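# Loop the blue air tube into its own coupling

## Task

Curve the blue air tube around and insert its loose end deep into the coupling fitted on the tube's opposite end.

## Robot and tools

Robot: two seven-joint arms, left_arm and right_arm, each with a two-finger gripper. In the scene frame the origin sits at table height halfway between the nominal arm bases, +z points up, +x reaches out over the table, and left_arm is on the +y side (this has nothing to do with left or right in the pictures). Calibrated bases: left_arm at (-0.030, +0.288, 0) m, quat_wxyz (+1.000, 0, 0, -0.012); right_arm at (-0.007, -0.278, 0) m, quat_wxyz (+1.000, 0, 0, -0.006). Both bases have +z as up.

Frames: every hand pose, velocity, target and wrist-camera pose an arm reports uses that arm's own base frame. Fixed cameras and the table use the scene frame. Offsets travel along the arm's base axes, and turns happen about the Hand target's position. Reported poses may be off by up to a few centimetres, more when the arm is stretched far.

Gripper: fingers point along the gripper's +z and part along its y. end_effector_position is the point between the pads when closed, roughly 2 cm short of the fingertips; the tips slide about 10 mm further along +z while closing, mostly while the pads are more than 40 mm apart.

A row is 14 numbers, each in [-1, 1]: dx, dy, dz, rx, ry, rz, opening for left_arm, then the same seven for right_arm, always all 14 even when one arm is idle. dx..rz are offsets from that arm's Hand target as it was when the action or move began, in that arm's base frame; 1.0 equals 0.6 m or 180 degrees; rx, ry, rz form a single rotation vector. Opening is absolute, not an offset: +1 fully open (0.084 m), -1 closed. Sending 0 is a real command, so repeat the present opening to leave fingers alone. Six zeros re-request the current Hand target; repeating a nonzero offset moves the arm further.

execute_actions(actions, cameras): actions is a list of actions; each action is a table of up to 15 rows, one row per control step of 1/30 s; if shorter, the last row is held to fill 15 steps. Every row counts from the action's starting Hand target, not the previous row. An empty list just reports state and images. cameras picks images: omitted, null or ["all"] gives all, [] none; names are cam_high, cam_low, cam_table, cam_left_wrist, cam_right_wrist.

move(target, speed, blend, opening_speed, blocking, cameras): target is one 14-number row or a list of up to 15 rows; every row is an offset from the Hand targets at the move's start. Grippers go in straight lines, all finishing together, at least 0.5 s and capped at 10 s. speed is top path speed in m/s, 0.002 to 1, default 0.25 (turns up to twice that in rad/s), one value or one per target. blend in metres rounds corners at intermediate targets. opening_speed, 0.2 or more, sets how fast openings change per second on the -1 to +1 scale. blocking=false returns after about 0.5 s while the move continues. Paths ignore obstacles and the other arm; faster moves lag, stray and hit harder. The result adds a move: line: done, off_target, moving, held, fault, plus limits such as paced (pose clipped) or held (steps withheld). An arm not named in the ending is done, within 3 mm and 2 degrees. Neither done nor off_target tells you about contact.

wait(seconds 0 to 10) lets time pass holding commands. stop brakes a running move. zoom_image(camera, region [x0, y0, x1, y1] in pixels, at most 504 by 504) enlarges part of a camera's latest image. clear_fault(arm) resets a torque fault already reported. finished_scene(scene) ends the scene, passing the current scene number; irreversible, and the tube must stay inserted without the robot holding it.

Motion details: each step the commanded pose is clipped to within 70 mm and 16 degrees of the measured gripper pose. Hand target in the result is the last clipped command; grippers often stop short of it, and a further command (even zeros) or the missing offset closes the gap. Gripper pose does not fix the elbow, so large turns can swing it. To stop pushing on something, command the target back behind the gripper.

Gripping: grip_measured uses the opening scale. To hold, command clearly below grip_measured; lower squeezes harder, up to about 24 N per pad. Fast closes can overshoot.

Results: positions in metres, velocities in m/s and rad/s. Joint velocities within noise means the arm is still. Joint torques include the arm's own weight; positive is toward larger joint values. Wrist depth gives 7x7 median distances in mm (195 to 3000), '-' for no value. Step readings list some intermediate positions.

Avoid: pressing into the table or tube hard, knocking anything off the table, releasing a moving tube, arms touching each other (the clearance check is not perfect, and a hard arm-arm press can fail the task). Contact torque at load limits (waist 43.2, shoulder 43.4, upper arm roll 27.6, elbow 27.6, forearm roll 27.6, wrist pitch 14.9, wrist roll 15.5 N m) or a motor at its limit for 1 s causes a torque fault needing clear_fault. Motors heat when loaded, stretched or pushing; MOTOR HOT appears at 65 °C and at 80 °C the arm is braked for 30 to 60 s. Loose objects may be nudged occasionally.

Each tool is called after "Request:" as name(argument=value, ...) on one line, values as JSON.

## Session

Request:
execute_actions(actions=[])

Scene clock: 0.00 s.
left_arm: end_effector_position=(+0.1749, +0.2190, +0.3529) grip_measured=+1.00 end_effector_quat_wxyz=(-0.468, +0.061, +0.877, -0.089) | right_arm: end_effector_position=(+0.4127, +0.6166, +0.2132) grip_measured=+1.00 end_effector_quat_wxyz=(+0.494, -0.391, -0.550, -0.549)
Joint positions: left_arm=[1.423 0.019 -0.906 1.324 0.431 2.224 -2.399 0.084] | right_arm=[0.79 0.761 -0.075 1.525 2.134 1.259 -2.699 0.084]
Joint velocities: within noise
Joint torques (N m): no reading
Motor temperatures (°C): left_arm=[36 40 42 39 36 40 39] | right_arm=[42 43 40 37 39 41 39]
Wrist depth (mm): cam_left_wrist=[- - 2117 - - - 2123 / 275 1931 - - - 2712 2187 / 258 353 2472 2466 2475 2277 2120 / 261 366 2368 2251 2104 1935 1839 / 300 337 2091 1951 1841 1736 1596 / 289 330 1780 642 617 585 588 / 292 317 604 582 557 533 505] | cam_right_wrist=[1720 329 355 1636 1613 1584 1553 / 1707 1653 1644 1625 1591 1558 1554 / 1679 1669 1640 1593 1564 1548 1521 / 1654 1625 1605 1583 1562 1534 1501 / 1654 1624 1595 1558 1537 1532 1493 / 1628 1601 1570 1539 1525 1501 1468 / 1605 1580 1557 1540 1512 1488 1459]
Hand target: left_arm +0.1749, +0.2190, +0.3529; -0.468, +0.061, +0.877, -0.089 | right_arm +0.4127, +0.6166, +0.2132; +0.494, -0.391, -0.550, -0.549
Tool commands: left_gripper/opening=+1.0 right_gripper/opening=+1.0

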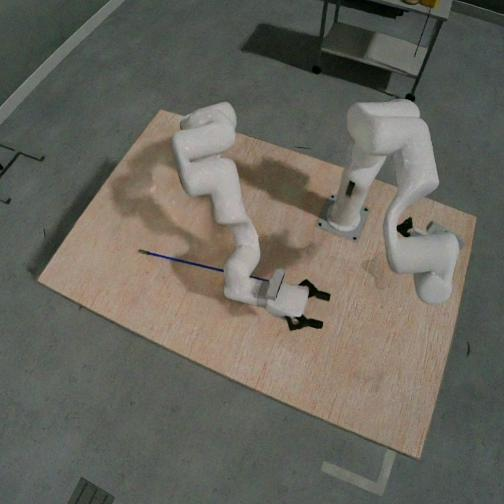

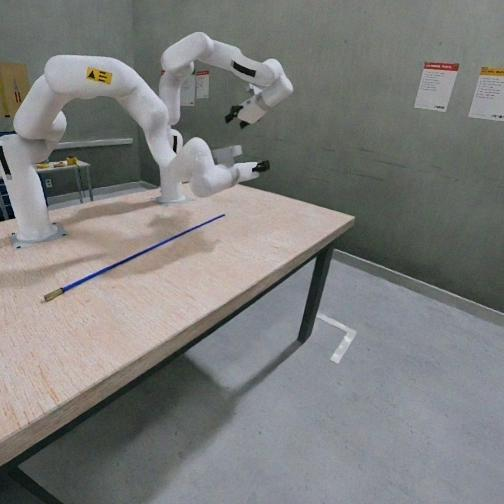

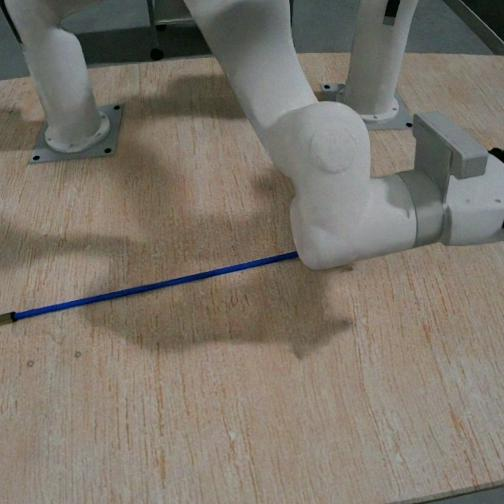

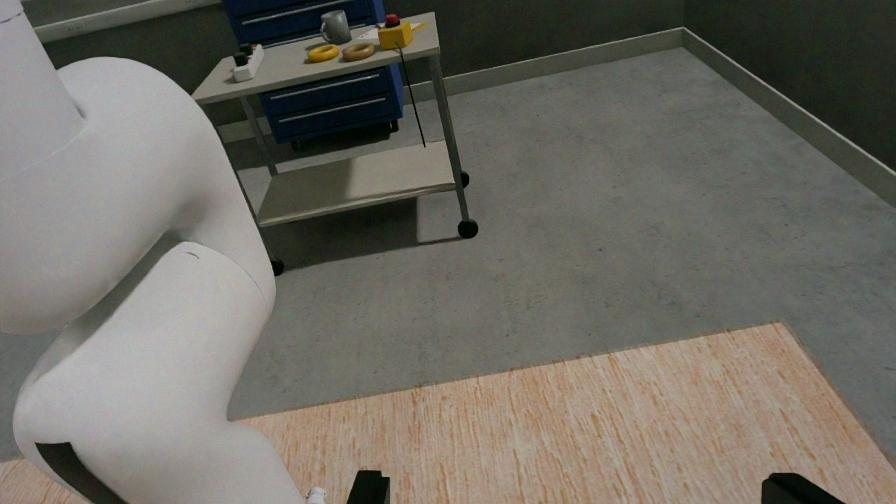

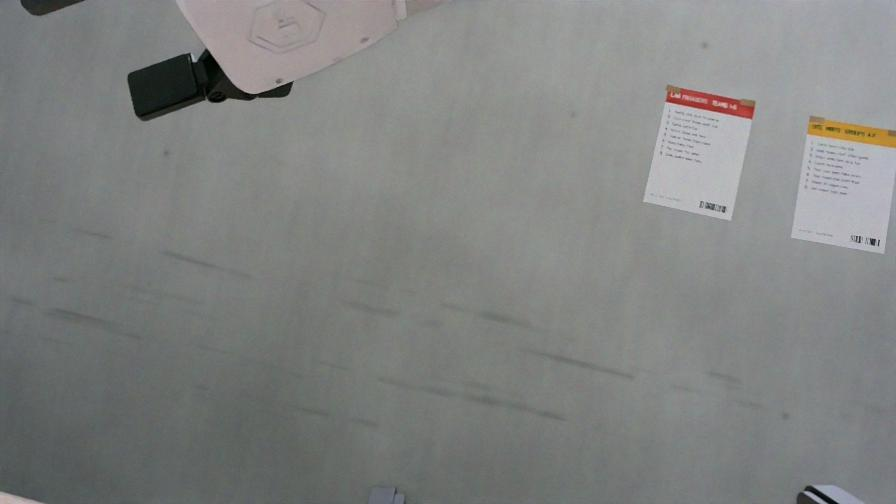

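Request:
zoom_image(camera="cam_low", region=[20, 180, 260, 320])

Request:
zoom_image(camera="cam_high", region=[100, 200, 340, 340])

Request:
zoom_image(camera="cam_table", region=[0, 240, 160, 340])

Scaled by 2.100 from the camera's 504x504 image, which has a finer 720x720 frame.

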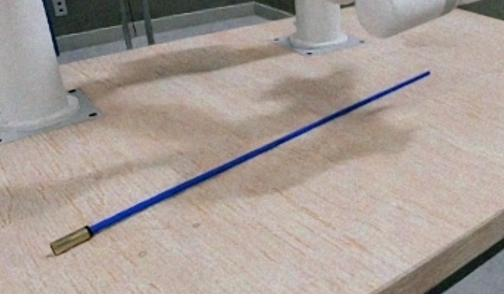

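Scaled by 2.100 from the camera's 504x504 image, which has a finer 720x720 frame.

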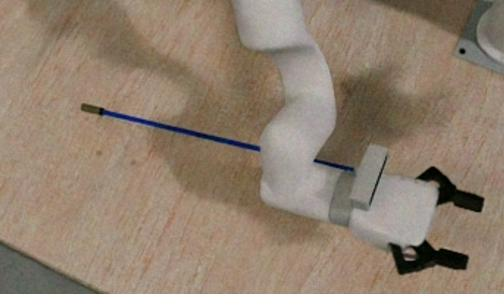

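Scaled by 3.150 from the camera's 504x504 image, which has a finer 720x720 frame.

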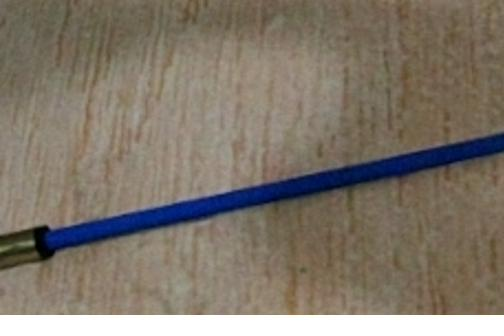

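Request:
move(target=[0,0,0,0,0,0,1,-0.013,-1.0,0.12,-0.635,-0.055,-0.0445,1], speed=0.3)

Scene clock: 67.43 s.
left_arm: end_effector_position=(+0.1749, +0.2190, +0.3529) grip_measured=+1.00 end_effector_quat_wxyz=(-0.468, +0.061, +0.877, -0.089) | right_arm: end_effector_position=(+0.4049, +0.0167, +0.2852) grip_measured=+1.00 end_effector_quat_wxyz=(+0.134, +0.616, +0.768, -0.109)
Joint positions: left_arm=[1.423 0.019 -0.906 1.324 0.431 2.224 -2.399 0.084] | right_arm=[0.562 -0.273 -0.291 0.984 -0.441 1.299 -1.375 0.084]
Joint velocities: within noise
Joint torques (N m): left_arm=[-0.42 -15.7 -0.79 19.61 1.44 0.05 0.35] | right_arm=[-9.84 -16.13 3.68 11.23 -2.4 -0.52 0.8]
Motor temperatures (°C): left_arm=[36 41 42 47 36 40 39] | right_arm=[42 47 40 45 39 42 39]
Wrist depth (mm): cam_left_wrist=[- - 2095 - - - 2109 / 275 1943 - - - 2775 2196 / 259 352 2473 2490 2526 2288 2101 / 261 367 2371 2234 2131 1978 1842 / 301 338 2033 1948 1824 1734 1614 / 288 330 1772 643 615 585 594 / 292 317 605 580 556 533 507] | cam_right_wrist=[368 367 366 362 366 366 365 / 380 379 379 378 378 378 378 / 396 396 395 391 395 395 394 / 410 410 410 409 409 409 409 / 430 430 429 429 429 428 428 / 448 446 446 446 445 445 451 / 471 465 463 470 464 469 1334]
Hand target: left_arm +0.1749, +0.2190, +0.3529; -0.468, +0.061, +0.877, -0.089 | right_arm +0.4049, +0.0166, +0.2852; +0.134, +0.616, +0.768, -0.109
Off the commanded pose: left_arm 0.000 m, 0 deg | right_arm 0.000 m, 0 deg.
move: done
camera_calibration:
cam_right_wrist: T_world_to_cam=[[0.978126, 0.207773, 0.0100464, -0.368788], [0.191237, -0.917184, 0.349575, -0.0992869], [0.0818465, -0.340007, -0.936854, 0.372367], [0, 0, 0, 1]] pos_world=[0.349231, 0.112167, 0.387267]

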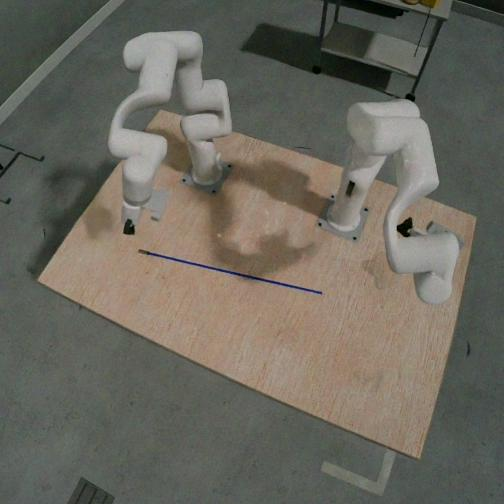

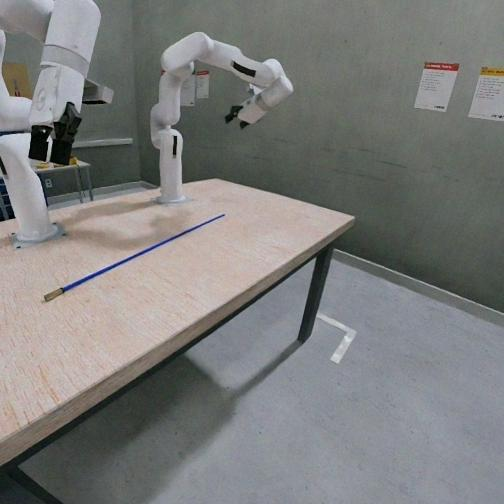

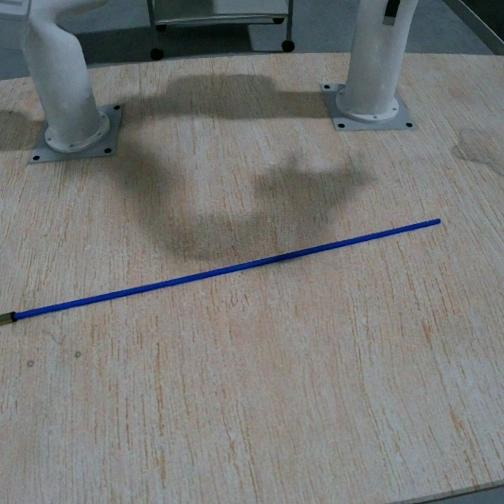

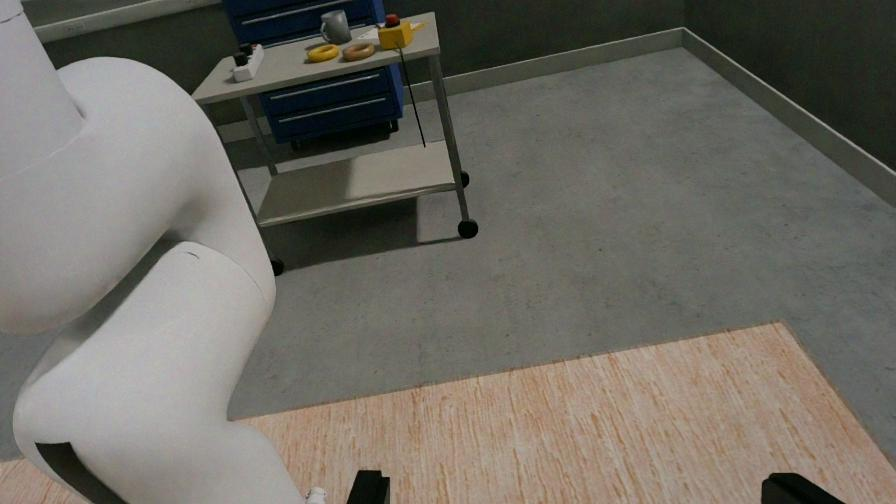

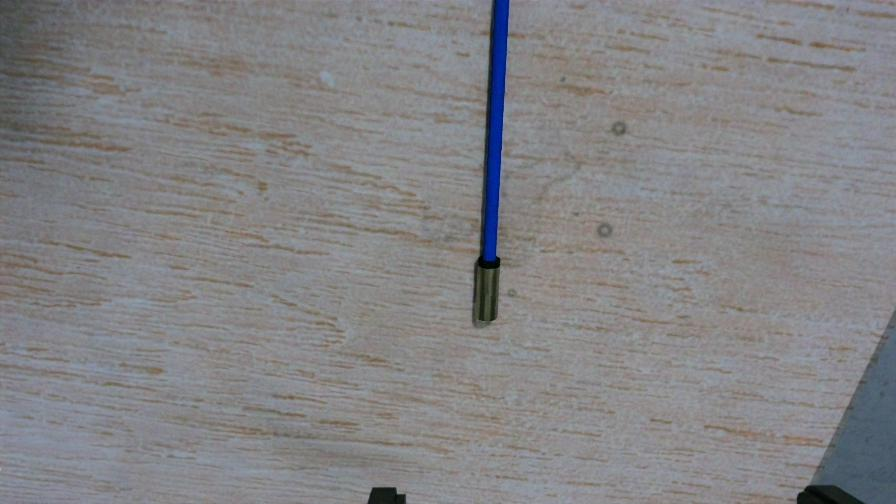

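Request:
move(target=[0.212,-0.392,-0.10,-0.079,-0.2096,-0.381,1,0.0,0,0,0,0,0,1], speed=0.3, cameras=["cam_left_wrist","cam_high"])

Request:
zoom_image(camera="cam_left_wrist", region=[200, 0, 700, 504])

Scene clock: 81.37 s.
left_arm: end_effector_position=(+0.3021, -0.0162, +0.2929) grip_measured=+1.00 end_effector_quat_wxyz=(-0.136, +0.611, +0.773, +0.107) | right_arm: end_effector_position=(+0.4049, +0.0166, +0.2852) grip_measured=+1.00 end_effector_quat_wxyz=(+0.134, +0.616, +0.768, -0.109)
Joint positions: left_arm=[0.741 -0.749 -0.767 0.836 -0.147 1.463 -1.65 0.084] | right_arm=[0.562 -0.273 -0.291 0.984 -0.441 1.299 -1.375 0.084]
Joint velocities: within noise
Joint torques (N m): left_arm=[-6.53 -3.74 9.7 15.93 -2.9 -2.85 1.45] | right_arm=[-9.54 -15.7 3.17 12.22 -1.92 -2.07 0.78]
Motor temperatures (°C): left_arm=[36 41 43 47 36 40 39] | right_arm=[42 46 40 44 39 42 39]
Wrist depth (mm): cam_left_wrist=[524 526 526 529 529 531 538 / 503 503 507 508 510 514 515 / 478 480 481 486 486 488 492 / 458 462 462 465 467 469 469 / 351 441 447 448 450 451 453 / 364 423 428 430 431 432 434 / 406 410 411 412 415 415 417] | cam_right_wrist=[367 367 367 362 366 366 366 / 379 378 378 378 378 378 378 / 397 396 396 391 395 395 395 / 411 409 410 409 409 408 408 / 430 430 429 430 429 429 429 / 448 447 446 446 444 445 451 / 471 464 464 470 463 470 1336]
Hand target: left_arm +0.3021, -0.0162, +0.2929; -0.135, +0.611, +0.773, +0.107 | right_arm +0.4049, +0.0166, +0.2852; +0.134, +0.616, +0.768, -0.109
Off the commanded pose: left_arm 0.000 m, 0 deg | right_arm 0.000 m, 0 deg.
move: done
camera_calibration:
cam_left_wrist: T_world_to_cam=[[0.972377, 0.231967, 0.0259671, -0.270913], [0.227374, -0.916184, -0.330013, 0.0806682], [-0.0527614, 0.326801, -0.943619, 0.426622], [0, 0, 0, 1]] pos_world=[0.267597, -0.00267068, 0.436225]
Images, in order (width x height): cam_high 504x504, cam_left_wrist 896x504.

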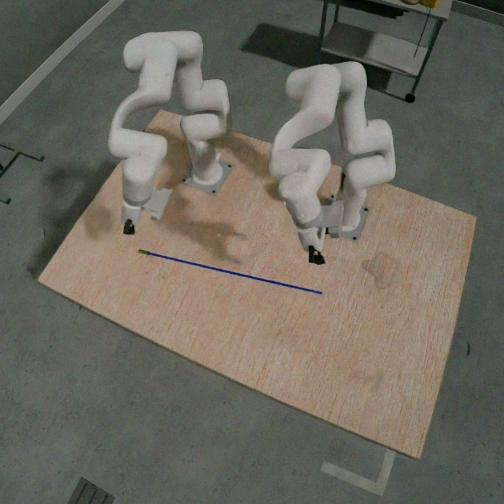

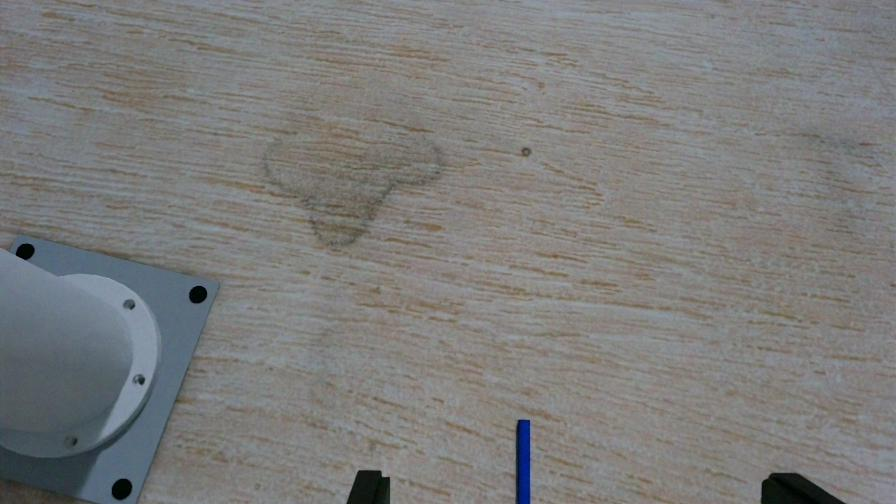

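Scaled by 1.000.

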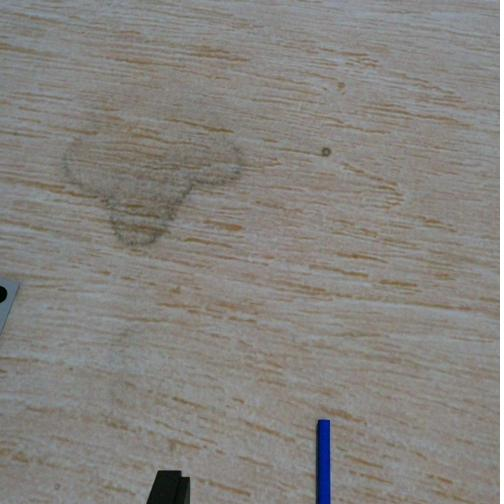

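Request:
move(target=[0,0.277,-0.07,0.0818,0.0158,-0.0128,1,-0.0923,0.45,-0.225,0.1531,0.0275,-0.0128,-0.1], speed=0.25)

Request:
zoom_image(camera="cam_right_wrist", region=[300, 100, 804, 504])

Scene clock: 116.50 s.
left_arm: end_effector_position=(+0.3021, +0.1500, +0.2509) grip_measured=+1.00 end_effector_quat_wxyz=(-0.230, +0.606, +0.736, +0.193) | right_arm: end_effector_position=(+0.3495, +0.2866, +0.1503) grip_measured=-0.11 end_effector_quat_wxyz=(-0.052, +0.641, +0.765, +0.048)
Joint positions: left_arm=[0.954 -0.69 -0.75 0.606 0.176 1.071 -1.531 0.084] | right_arm=[0.794 -0.012 -0.155 0.845 0.17 0.795 -1.223 0.039]
Joint velocities: within noise
Joint torques (N m): left_arm=[7.36 2.83 3.65 16.75 4.25 -2.62 -0.99] | right_arm=[8.81 -8.6 1.69 16.57 2.34 -2.44 -0.68]
Motor temperatures (°C): left_arm=[36 41 46 45 37 42 39] | right_arm=[42 45 40 45 39 42 39]
Wrist depth (mm): cam_left_wrist=[1797 1775 1718 1653 1587 1534 1464 / 568 1638 1682 1689 1666 1646 1596 / 513 517 518 523 524 1541 1536 / 469 471 475 478 481 483 486 / 441 442 446 448 449 452 455 / 409 410 406 414 416 419 421 / 380 383 385 386 389 391 391] | cam_right_wrist=[303 303 303 302 304 304 304 / 298 298 298 299 299 299 299 / 294 294 294 293 295 295 295 / 289 289 289 290 290 290 291 / 285 286 286 285 286 287 287 / 281 281 281 281 282 282 282 / 277 278 278 277 278 278 279]
Hand target: left_arm +0.3021, +0.1500, +0.2509; -0.230, +0.606, +0.736, +0.193 | right_arm +0.3495, +0.2866, +0.1502; -0.052, +0.641, +0.765, +0.048
Off the commanded pose: left_arm 0.000 m, 0 deg | right_arm 0.000 m, 0 deg.
move: done
camera_calibration:
cam_left_wrist: T_world_to_cam=[[0.982281, 0.184823, 0.0310696, -0.3056], [0.169998, -0.808864, -0.562886, 0.27865], [-0.0789034, 0.558194, -0.82595, 0.276344], [0, 0, 0, 1]] pos_world=[0.27462, 0.127618, 0.39459]
cam_right_wrist: T_world_to_cam=[[0.986782, 0.161437, 0.0141143, -0.359663], [0.161886, -0.978072, -0.131025, 0.306041], [-0.00734745, 0.131578, -0.991279, 0.246374], [0, 0, 0, 1]] pos_world=[0.307176, 0.324976, 0.289401]

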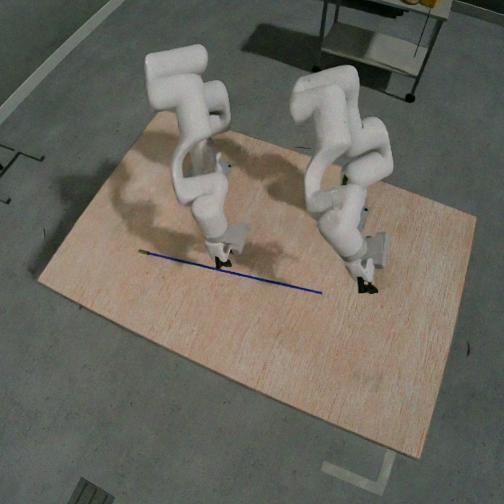

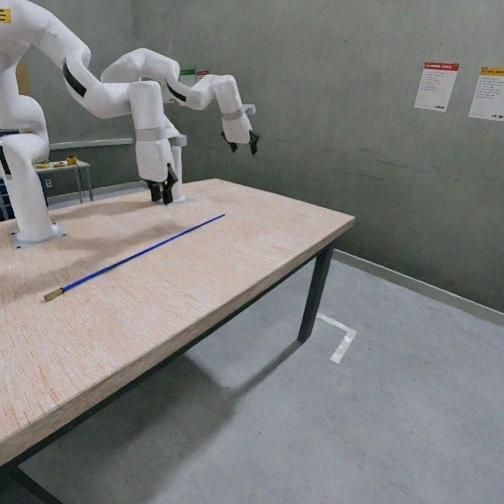

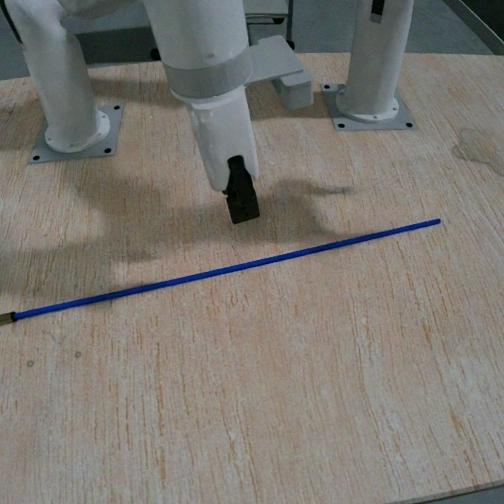

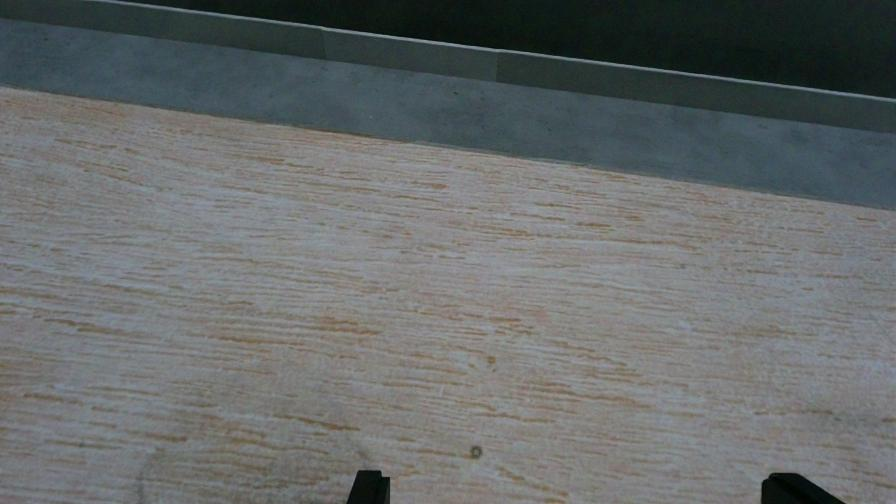

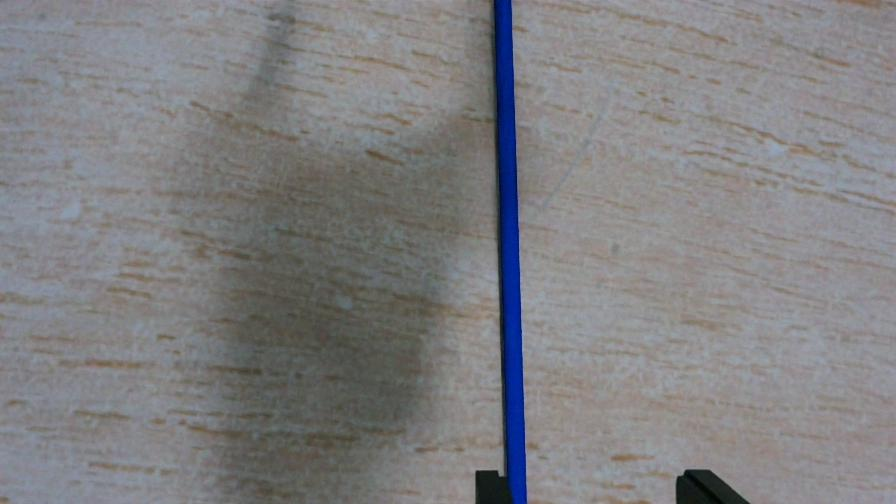

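Scaled by 1.000.

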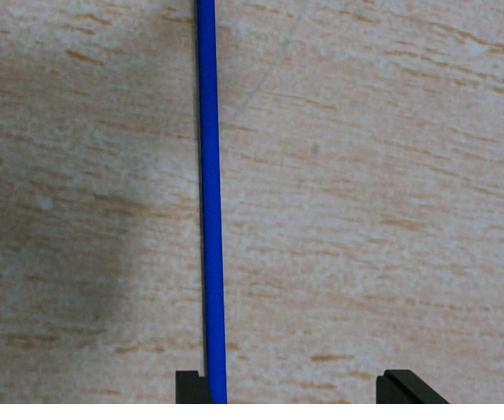

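Request:
move(target=[0,0,0,0,0,0,1,-0.0033,0,-0.2033,0,0,0,-0.1], speed=[0.1], cameras=["cam_right_wrist","cam_table"])

Request:
zoom_image(camera="cam_table", region=[170, 180, 310, 320])

Scene clock: 123.93 s.
left_arm: end_effector_position=(+0.3021, +0.1500, +0.2509) grip_measured=+1.00 end_effector_quat_wxyz=(-0.230, +0.606, +0.736, +0.193) | right_arm: end_effector_position=(+0.3476, +0.2866, +0.0283) grip_measured=-0.11 end_effector_quat_wxyz=(-0.052, +0.641, +0.765, +0.048)
Joint positions: left_arm=[0.954 -0.69 -0.75 0.606 0.176 1.071 -1.531 0.084] | right_arm=[0.785 0.261 -0.116 0.765 0.347 0.455 -1.381 0.039]
Joint velocities: within noise
Joint torques (N m): left_arm=[7.03 1.91 4 18.92 3.93 -2.25 -1.02] | right_arm=[-10.1 -10.8 1.07 13.75 2.35 -2.4 -0.74]
Motor temperatures (°C): left_arm=[36 41 45 46 37 42 39] | right_arm=[42 45 40 46 39 42 39]
Wrist depth (mm): cam_left_wrist=[1793 1769 1727 1655 1590 1526 1469 / 565 1622 1673 1685 1659 1623 1604 / 511 517 522 521 524 1566 1528 / 469 474 476 477 481 484 485 / 440 443 448 448 452 452 457 / 408 410 406 416 416 418 420 / 383 383 386 386 389 390 392] | cam_right_wrist=[- - - - - - - / - - - - - - - / - - - - - - - / - - - - - - - / - - - - - - - / - - - - - - - / - - - - - - -]
Hand target: left_arm +0.3021, +0.1500, +0.2509; -0.230, +0.606, +0.736, +0.193 | right_arm +0.3476, +0.2866, +0.0283; -0.052, +0.641, +0.765, +0.048
Off the commanded pose: left_arm 0.000 m, 0 deg | right_arm 0.000 m, 0 deg.
move: done
camera_calibration:
cam_right_wrist: T_world_to_cam=[[0.986781, 0.16145, 0.0140166, -0.355957], [0.161886, -0.97807, -0.131041, 0.290395], [-0.00744744, 0.131578, -0.991278, 0.125553], [0, 0, 0, 1]] pos_world=[0.305176, 0.324976, 0.167501]
Images, in order (width x height): cam_table 504x504, cam_right_wrist 896x504.

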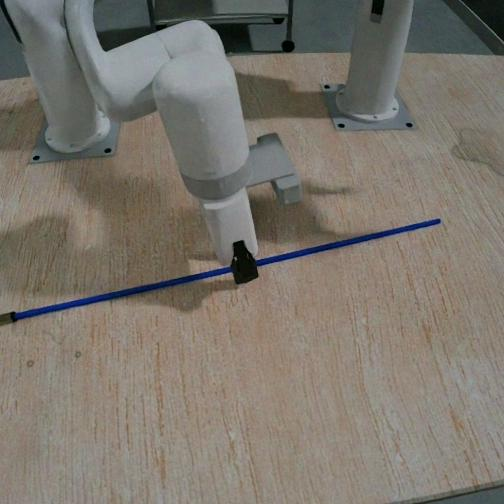

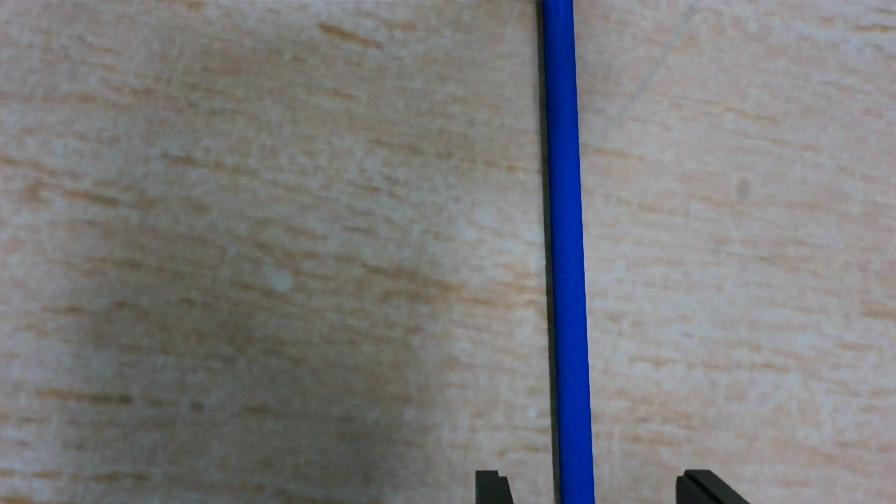

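Scaled by 3.600 from the camera's 504x504 image, which has a finer 720x720 frame.

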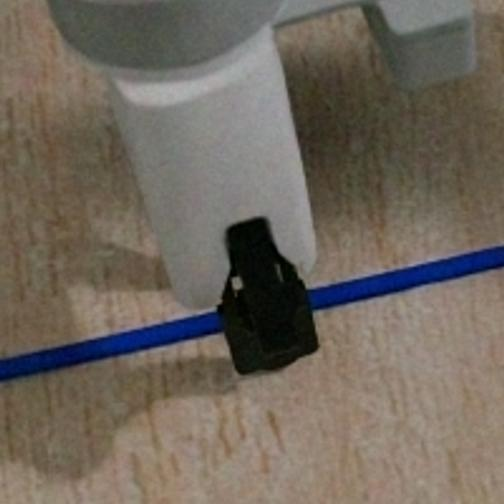

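Request:
move(target=[[0,0,0,0,0,0,1,-0.005,0,-0.003,0,0,0,-0.1],[0,0,0,0,0,0,1,-0.005,0,-0.003,0,0,0,-0.95]], speed=0.05, cameras=["cam_right_wrist"])

Scene clock: 127.60 s.
left_arm: end_effector_position=(+0.3021, +0.1500, +0.2509) grip_measured=+1.00 end_effector_quat_wxyz=(-0.230, +0.606, +0.736, +0.193) | right_arm: end_effector_position=(+0.3446, +0.2866, +0.0265) grip_measured=-0.88 end_effector_quat_wxyz=(-0.052, +0.641, +0.765, +0.048)
Joint positions: left_arm=[0.954 -0.69 -0.75 0.606 0.176 1.071 -1.531 0.084] | right_arm=[0.787 0.26 -0.112 0.756 0.35 0.446 -1.38 0.005]
Joint velocities: within noise
Joint torques (N m): left_arm=[7.37 1.68 3.82 21.07 3.9 -1.99 -1.11] | right_arm=[8.87 -22.84 1.07 7.61 2.25 -2.33 0.8]
Motor temperatures (°C): left_arm=[36 41 45 46 37 42 39] | right_arm=[42 45 40 46 39 42 39]
Wrist depth (mm): cam_left_wrist=[1798 1775 1699 1642 1581 1518 1457 / 565 1633 1669 1706 1648 1625 1607 / 512 517 519 525 527 1554 1528 / 470 473 476 478 483 485 487 / 442 442 445 447 449 454 456 / 408 410 407 416 418 418 420 / 381 382 386 386 388 390 392] | cam_right_wrist=[- - - - - - - / - - - - - - - / - - - - - - - / - - - - - - - / - - - - - - - / - - - - - - - / - - - - - - -]
Hand target: left_arm +0.3021, +0.1500, +0.2509; -0.230, +0.606, +0.736, +0.193 | right_arm +0.3446, +0.2866, +0.0265; -0.052, +0.641, +0.765, +0.048
Off the commanded pose: left_arm 0.000 m, 0 deg | right_arm 0.000 m, 0 deg.
move: done
camera_calibration:
cam_right_wrist: T_world_to_cam=[[0.986782, 0.161446, 0.0140325, -0.352971], [0.161884, -0.978057, -0.131138, 0.290644], [-0.00744723, 0.131676, -0.991265, 0.123613], [0, 0, 0, 1]] pos_world=[0.302176, 0.324976, 0.1656]
Images, in order (width x height): cam_right_wrist 896x504.

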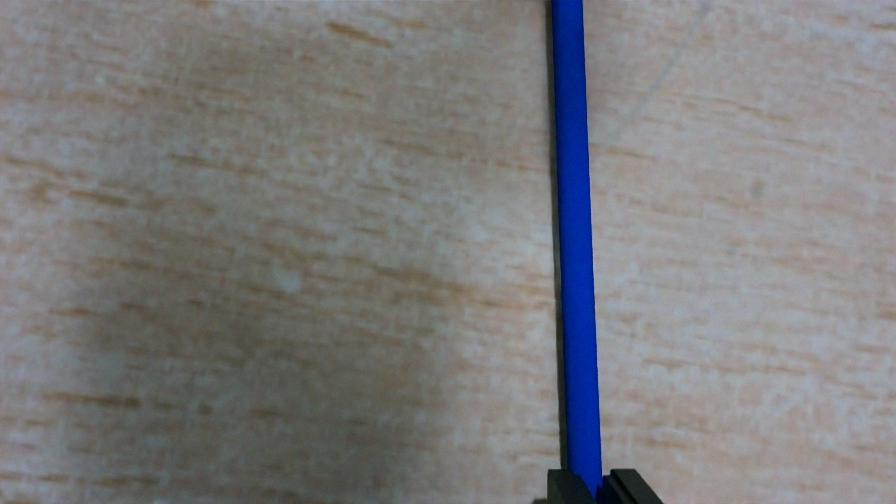

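Request:
move(target=[0,0,0,0,0,0,1,0,0,0.18,0,0,0,-1], speed=0.1)

Scene clock: 131.07 s.
left_arm: end_effector_position=(+0.3021, +0.1500, +0.2509) grip_measured=+1.00 end_effector_quat_wxyz=(-0.230, +0.606, +0.736, +0.193) | right_arm: end_effector_position=(+0.3445, +0.2867, +0.1344) grip_measured=-1.00 end_effector_quat_wxyz=(-0.052, +0.641, +0.765, +0.048)
Joint positions: left_arm=[0.954 -0.69 -0.75 0.606 0.176 1.071 -1.531 0.084] | right_arm=[0.803 0.004 -0.155 0.812 0.182 0.745 -1.229 0]
Joint velocities: within noise
Joint torques (N m): left_arm=[7.42 1.64 3.64 22.8 3.71 -1.64 -1.02] | right_arm=[-7.05 -20.53 -2.28 16.05 -1.8 -0.66 0.79]
Motor temperatures (°C): left_arm=[36 41 44 47 37 42 39] | right_arm=[42 45 40 45 39 42 39]
Wrist depth (mm): cam_left_wrist=[1789 1775 1711 1636 1576 1519 1452 / 568 1629 1688 1707 1636 1630 1620 / 513 516 517 522 525 1549 1525 / 472 474 477 478 480 481 486 / 442 445 447 448 448 453 456 / 408 409 408 415 417 417 421 / 381 383 386 386 388 390 391] | cam_right_wrist=[286 286 287 286 287 288 288 / 282 282 282 282 282 283 282 / 278 278 278 278 279 279 279 / 273 274 274 274 274 274 274 / 270 270 271 270 269 271 271 / 265 266 266 266 266 266 266 / 263 263 262 263 263 263 263]
Hand target: left_arm +0.3021, +0.1500, +0.2509; -0.230, +0.606, +0.736, +0.193 | right_arm +0.3446, +0.2866, +0.1345; -0.052, +0.641, +0.765, +0.048
Off the commanded pose: left_arm 0.000 m, 0 deg | right_arm 0.000 m, 0 deg.
move: done
camera_calibration:
cam_left_wrist: T_world_to_cam=[[0.982264, 0.184903, 0.0311247, -0.305627], [0.170094, -0.808845, -0.562883, 0.27862], [-0.0789036, 0.558194, -0.82595, 0.276344], [0, 0, 0, 1]] pos_world=[0.274619, 0.127618, 0.39459]
cam_right_wrist: T_world_to_cam=[[0.986766, 0.161543, 0.0140457, -0.354517], [0.161982, -0.978041, -0.131138, 0.304772], [-0.00744714, 0.131677, -0.991265, 0.230669], [0, 0, 0, 1]] pos_world=[0.302176, 0.324975, 0.2736]

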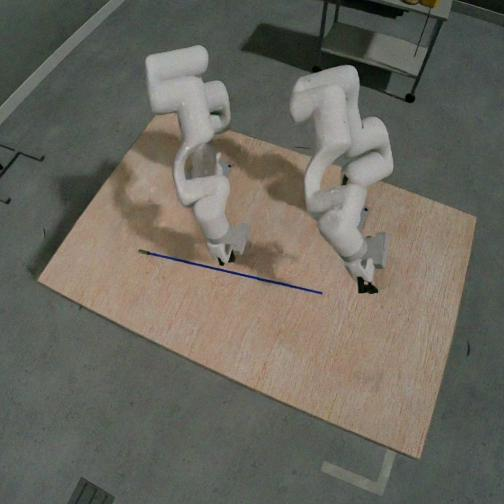

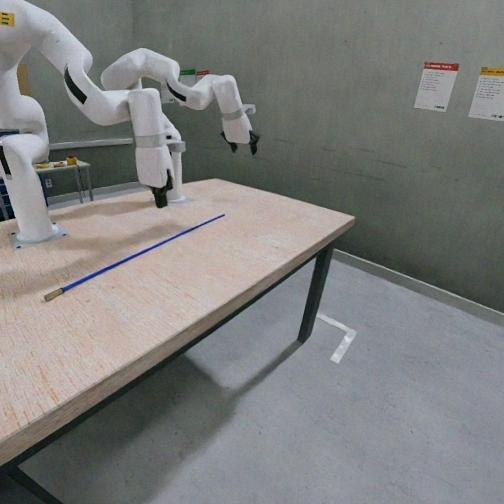

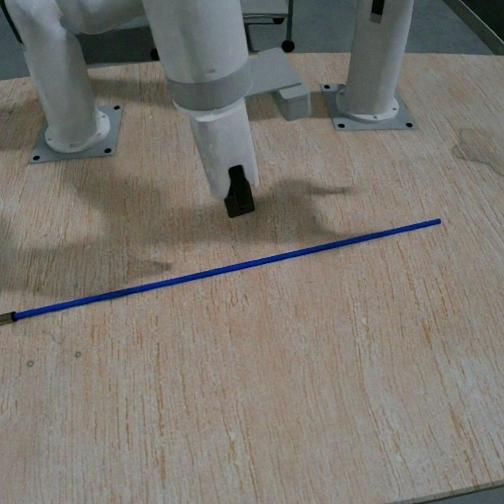

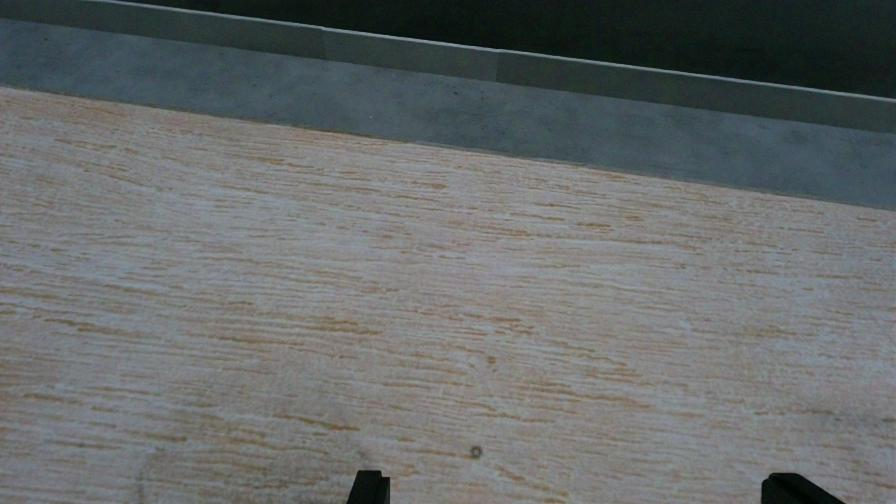

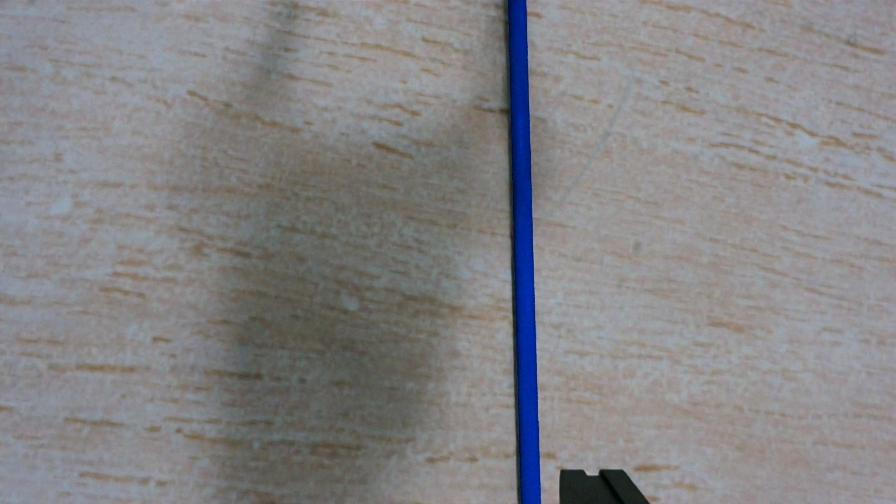

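Request:
move(target=[0,0,0,0,0,0,1,0,0,-0.18,0,0,0,-0.4], speed=[0.1], cameras=[])

Request:
move(target=[0,0,0,0,0,0,1,0,0,-0.005,0,0,0,-0.4], speed=[0.02], cameras=["cam_table"])

Request:
zoom_image(camera="cam_table", region=[190, 200, 290, 300])

Scene clock: 136.97 s.
left_arm: end_effector_position=(+0.3021, +0.1500, +0.2509) grip_measured=+1.00 end_effector_quat_wxyz=(-0.230, +0.606, +0.736, +0.193) | right_arm: end_effector_position=(+0.3446, +0.2866, +0.0265) grip_measured=-0.42 end_effector_quat_wxyz=(-0.052, +0.641, +0.765, +0.048)
Joint positions: left_arm=[0.954 -0.69 -0.75 0.606 0.176 1.071 -1.531 0.084] | right_arm=[0.792 0.26 -0.116 0.756 0.352 0.447 -1.381 0.026]
Joint velocities: within noise
Joint torques (N m): left_arm=[7.17 1.04 3.65 23.61 3.77 -1.34 -1.15] | right_arm=[-9.69 -11.02 1.25 13.68 2.37 -2.38 -0.74]
Motor temperatures (°C): left_arm=[36 41 44 48 37 42 39] | right_arm=[42 45 40 46 39 42 39]
Wrist depth (mm): cam_left_wrist=[1795 1778 1697 1648 1594 1526 1474 / 565 1628 1675 1688 1664 1639 1629 / 512 516 519 523 524 1575 1505 / 471 473 476 477 481 484 485 / 442 443 446 448 450 451 454 / 409 411 406 414 416 418 420 / 382 383 385 387 389 391 392] | cam_right_wrist=[- - - - - - - / - - - - - - - / - - - - - - - / - - - - - - - / - - - - - - - / - - - - - - - / - - - - - - -]
Hand target: left_arm +0.3021, +0.1500, +0.2509; -0.230, +0.606, +0.736, +0.193 | right_arm +0.3446, +0.2866, +0.0265; -0.052, +0.641, +0.765, +0.048
Off the commanded pose: left_arm 0.000 m, 0 deg | right_arm 0.000 m, 0 deg.
move: done
No camera images: "cameras" was empty.

Scene clock: 137.70 s.
left_arm: end_effector_position=(+0.3021, +0.1500, +0.2509) grip_measured=+1.00 end_effector_quat_wxyz=(-0.230, +0.606, +0.736, +0.193) | right_arm: end_effector_position=(+0.3446, +0.2866, +0.0235) grip_measured=-0.42 end_effector_quat_wxyz=(-0.052, +0.641, +0.765, +0.048)
Joint positions: left_arm=[0.954 -0.69 -0.75 0.606 0.176 1.071 -1.531 0.084] | right_arm=[0.79 0.269 -0.113 0.757 0.359 0.439 -1.387 0.026]
Joint velocities: within noise
Joint torques (N m): left_arm=[7.11 0.76 3.74 23.55 3.71 -1.25 -1.03] | right_arm=[-9.93 -10.81 1.17 13.58 2.48 -2.41 -0.76]
Motor temperatures (°C): left_arm=[36 41 44 48 37 42 39] | right_arm=[42 45 40 46 39 42 39]
Wrist depth (mm): cam_left_wrist=[1791 1750 1711 1651 1588 1544 1466 / 566 1653 1663 1675 1670 1621 1605 / 512 515 519 523 524 1540 1545 / 471 473 476 479 483 484 488 / 441 442 446 447 451 454 457 / 408 409 406 415 418 418 420 / 380 382 386 386 390 391 392] | cam_right_wrist=[- - - - - - - / - - - - - - - / - - - - - - - / - - - - - - - / - - - - - - - / - - - - - - - / - - - - - - -]
Hand target: left_arm +0.3021, +0.1500, +0.2509; -0.230, +0.606, +0.736, +0.193 | right_arm +0.3446, +0.2866, +0.0235; -0.052, +0.641, +0.765, +0.048
Off the commanded pose: left_arm 0.000 m, 0 deg | right_arm 0.000 m, 0 deg.
move: done
Images, in order (width x height): cam_table 504x504.

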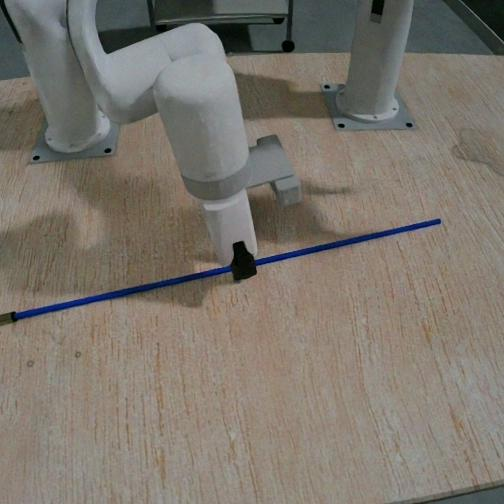

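Scaled by 5.040 from the camera's 504x504 image, which has a finer 720x720 frame.

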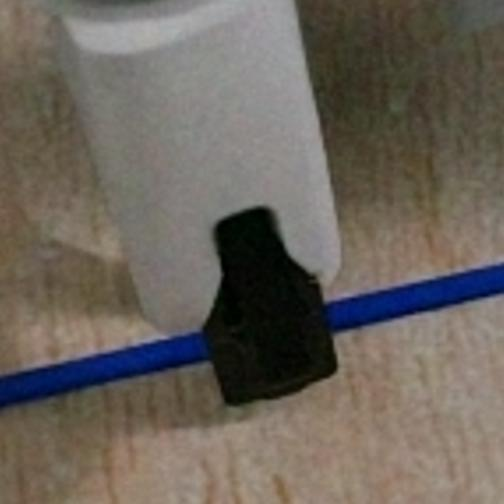

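Request:
move(target=[0,0,0,0,0,0,1,0,0,-0.0033,0,0,0,-0.4], speed=[0.02], cameras=[])

Request:
move(target=[0,0,0,0,0,0,1,0,0,-0.0033,0,0,0,-0.4], speed=[0.02], cameras=["cam_table"])

Request:
zoom_image(camera="cam_table", region=[190, 200, 290, 300])

Scene clock: 140.50 s.
left_arm: end_effector_position=(+0.3021, +0.1500, +0.2509) grip_measured=+1.00 end_effector_quat_wxyz=(-0.230, +0.606, +0.736, +0.193) | right_arm: end_effector_position=(+0.3447, +0.2868, +0.0217) grip_measured=-0.41 end_effector_quat_wxyz=(-0.052, +0.641, +0.765, +0.048)
Joint positions: left_arm=[0.954 -0.69 -0.75 0.606 0.176 1.071 -1.531 0.084] | right_arm=[0.788 0.274 -0.111 0.757 0.363 0.434 -1.39 0.026]
Joint velocities: within noise
Joint torques (N m): left_arm=[7.19 1.05 3.78 23.56 3.63 -0.96 -1.08] | right_arm=[-9.97 -0.6 1.48 7.91 2.23 -2.08 -0.74]
Motor temperatures (°C): left_arm=[36 41 44 48 37 42 39] | right_arm=[42 45 40 46 39 42 39]
Wrist depth (mm): cam_left_wrist=[1783 1769 1718 1656 1593 1515 1463 / 567 1639 1657 1708 1653 1642 1602 / 513 515 517 523 527 1550 1520 / 471 475 476 479 482 483 487 / 441 443 446 450 451 452 455 / 408 411 407 414 416 420 420 / 382 384 385 387 388 390 391] | cam_right_wrist=[- - - - - - - / - - - - - - - / - - - - - - - / - - - - - - - / - - - - - - - / - - - - - - - / - - - - - - -]
Hand target: left_arm +0.3021, +0.1500, +0.2509; -0.230, +0.606, +0.736, +0.193 | right_arm +0.3446, +0.2866, +0.0215; -0.052, +0.641, +0.765, +0.048
Off the commanded pose: left_arm 0.000 m, 0 deg | right_arm 0.000 m, 0 deg.
move: done
No camera images: "cameras" was empty.

Scene clock: 141.20 s.
left_arm: end_effector_position=(+0.3021, +0.1500, +0.2509) grip_measured=+1.00 end_effector_quat_wxyz=(-0.230, +0.606, +0.736, +0.193) | right_arm: end_effector_position=(+0.3451, +0.2871, +0.0207) grip_measured=-0.41 end_effector_quat_wxyz=(-0.051, +0.640, +0.765, +0.049)
Joint positions: left_arm=[0.954 -0.69 -0.75 0.606 0.176 1.071 -1.531 0.084] | right_arm=[0.787 0.277 -0.109 0.757 0.367 0.429 -1.394 0.026]
Joint velocities: within noise
Joint torques (N m): left_arm=[7.26 0.83 3.74 23.6 3.47 -1.03 -0.85] | right_arm=[-9.11 16.09 2.84 -3.27 2.35 -1.48 -0.77]
Motor temperatures (°C): left_arm=[36 41 44 49 37 42 39] | right_arm=[42 45 40 46 39 42 39]
Wrist depth (mm): cam_left_wrist=[1806 1774 1733 1631 1601 1519 1454 / 566 1631 1661 1675 1654 1628 1599 / 513 517 518 524 526 1543 1510 / 470 474 476 479 481 486 486 / 442 443 446 450 450 452 455 / 409 411 406 414 418 419 422 / 381 384 385 386 389 389 391] | cam_right_wrist=[- - - - - - - / - - - - - - - / - - - - - - - / - - - - - - - / - - - - - - - / - - - - - - - / - - - - - - -]
Hand target: left_arm +0.3021, +0.1500, +0.2509; -0.230, +0.606, +0.736, +0.193 | right_arm +0.3446, +0.2866, +0.0195; -0.052, +0.641, +0.765, +0.048
Off the commanded pose: left_arm 0.000 m, 0 deg | right_arm 0.001 m, 0 deg.
move: done
Images, in order (width x height): cam_table 504x504.

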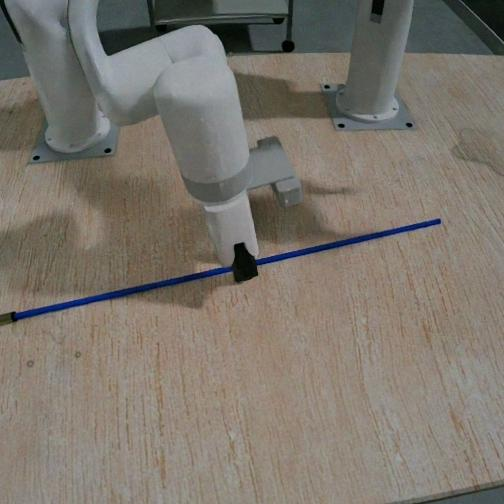

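Scaled by 5.040 from the camera's 504x504 image, which has a finer 720x720 frame.

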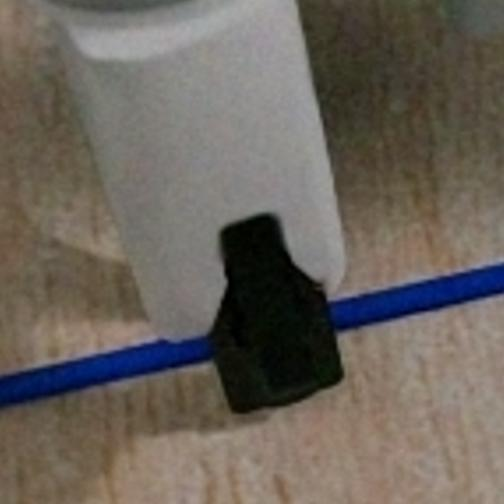

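Request:
move(target=[[0,0,0,0,0,0,1,0,0,0.0042,0,0,0,-0.4],[0,0,0,0,0,0,1,0,0,0.0042,0,0,0,-0.95]], speed=[0.03,0.03], cameras=["cam_table"])

Request:
zoom_image(camera="cam_table", region=[190, 200, 290, 300])

Scene clock: 145.03 s.
left_arm: end_effector_position=(+0.3021, +0.1500, +0.2509) grip_measured=+1.00 end_effector_quat_wxyz=(-0.230, +0.606, +0.736, +0.193) | right_arm: end_effector_position=(+0.3444, +0.2866, +0.0219) grip_measured=-0.83 end_effector_quat_wxyz=(-0.052, +0.641, +0.765, +0.048)
Joint positions: left_arm=[0.954 -0.69 -0.75 0.606 0.176 1.071 -1.531 0.084] | right_arm=[0.788 0.273 -0.111 0.757 0.361 0.435 -1.389 0.007]
Joint velocities: within noise
Joint torques (N m): left_arm=[7.01 0.16 3.79 23.67 3.41 -0.59 -1.01] | right_arm=[7.99 -14.72 -3.15 8.88 -1.74 -1.96 0.77]
Motor temperatures (°C): left_arm=[36 41 44 49 37 41 39] | right_arm=[42 45 40 45 39 42 39]
Wrist depth (mm): cam_left_wrist=[1803 1765 1725 1650 1596 1528 1456 / 566 1642 1689 1688 1656 1627 1604 / 513 517 519 523 525 1577 1521 / 469 473 474 479 482 482 487 / 441 442 446 446 450 454 455 / 410 410 406 414 416 421 422 / 382 383 385 387 388 390 391] | cam_right_wrist=[- - - - - - - / - - - - - - - / - - - - - - - / - - - - - - - / - - - - - - - / - - - - - - - / - - - - - - -]
Hand target: left_arm +0.3021, +0.1500, +0.2509; -0.230, +0.606, +0.736, +0.193 | right_arm +0.3446, +0.2866, +0.0220; -0.052, +0.641, +0.765, +0.048
Off the commanded pose: left_arm 0.000 m, 0 deg | right_arm 0.000 m, 0 deg.
move: done
Images, in order (width x height): cam_table 504x504.

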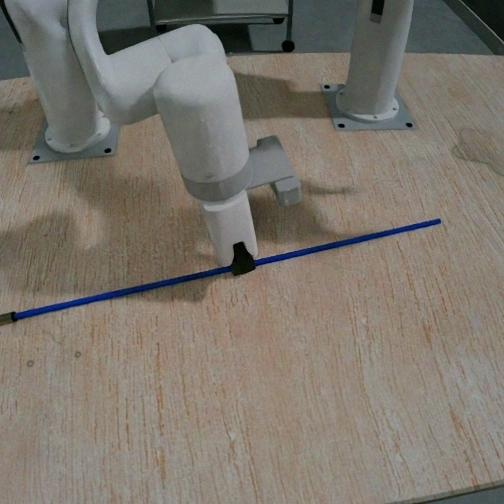

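Scaled by 5.040 from the camera's 504x504 image, which has a finer 720x720 frame.

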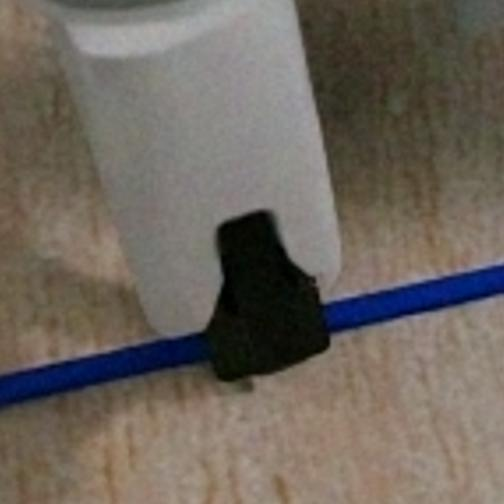

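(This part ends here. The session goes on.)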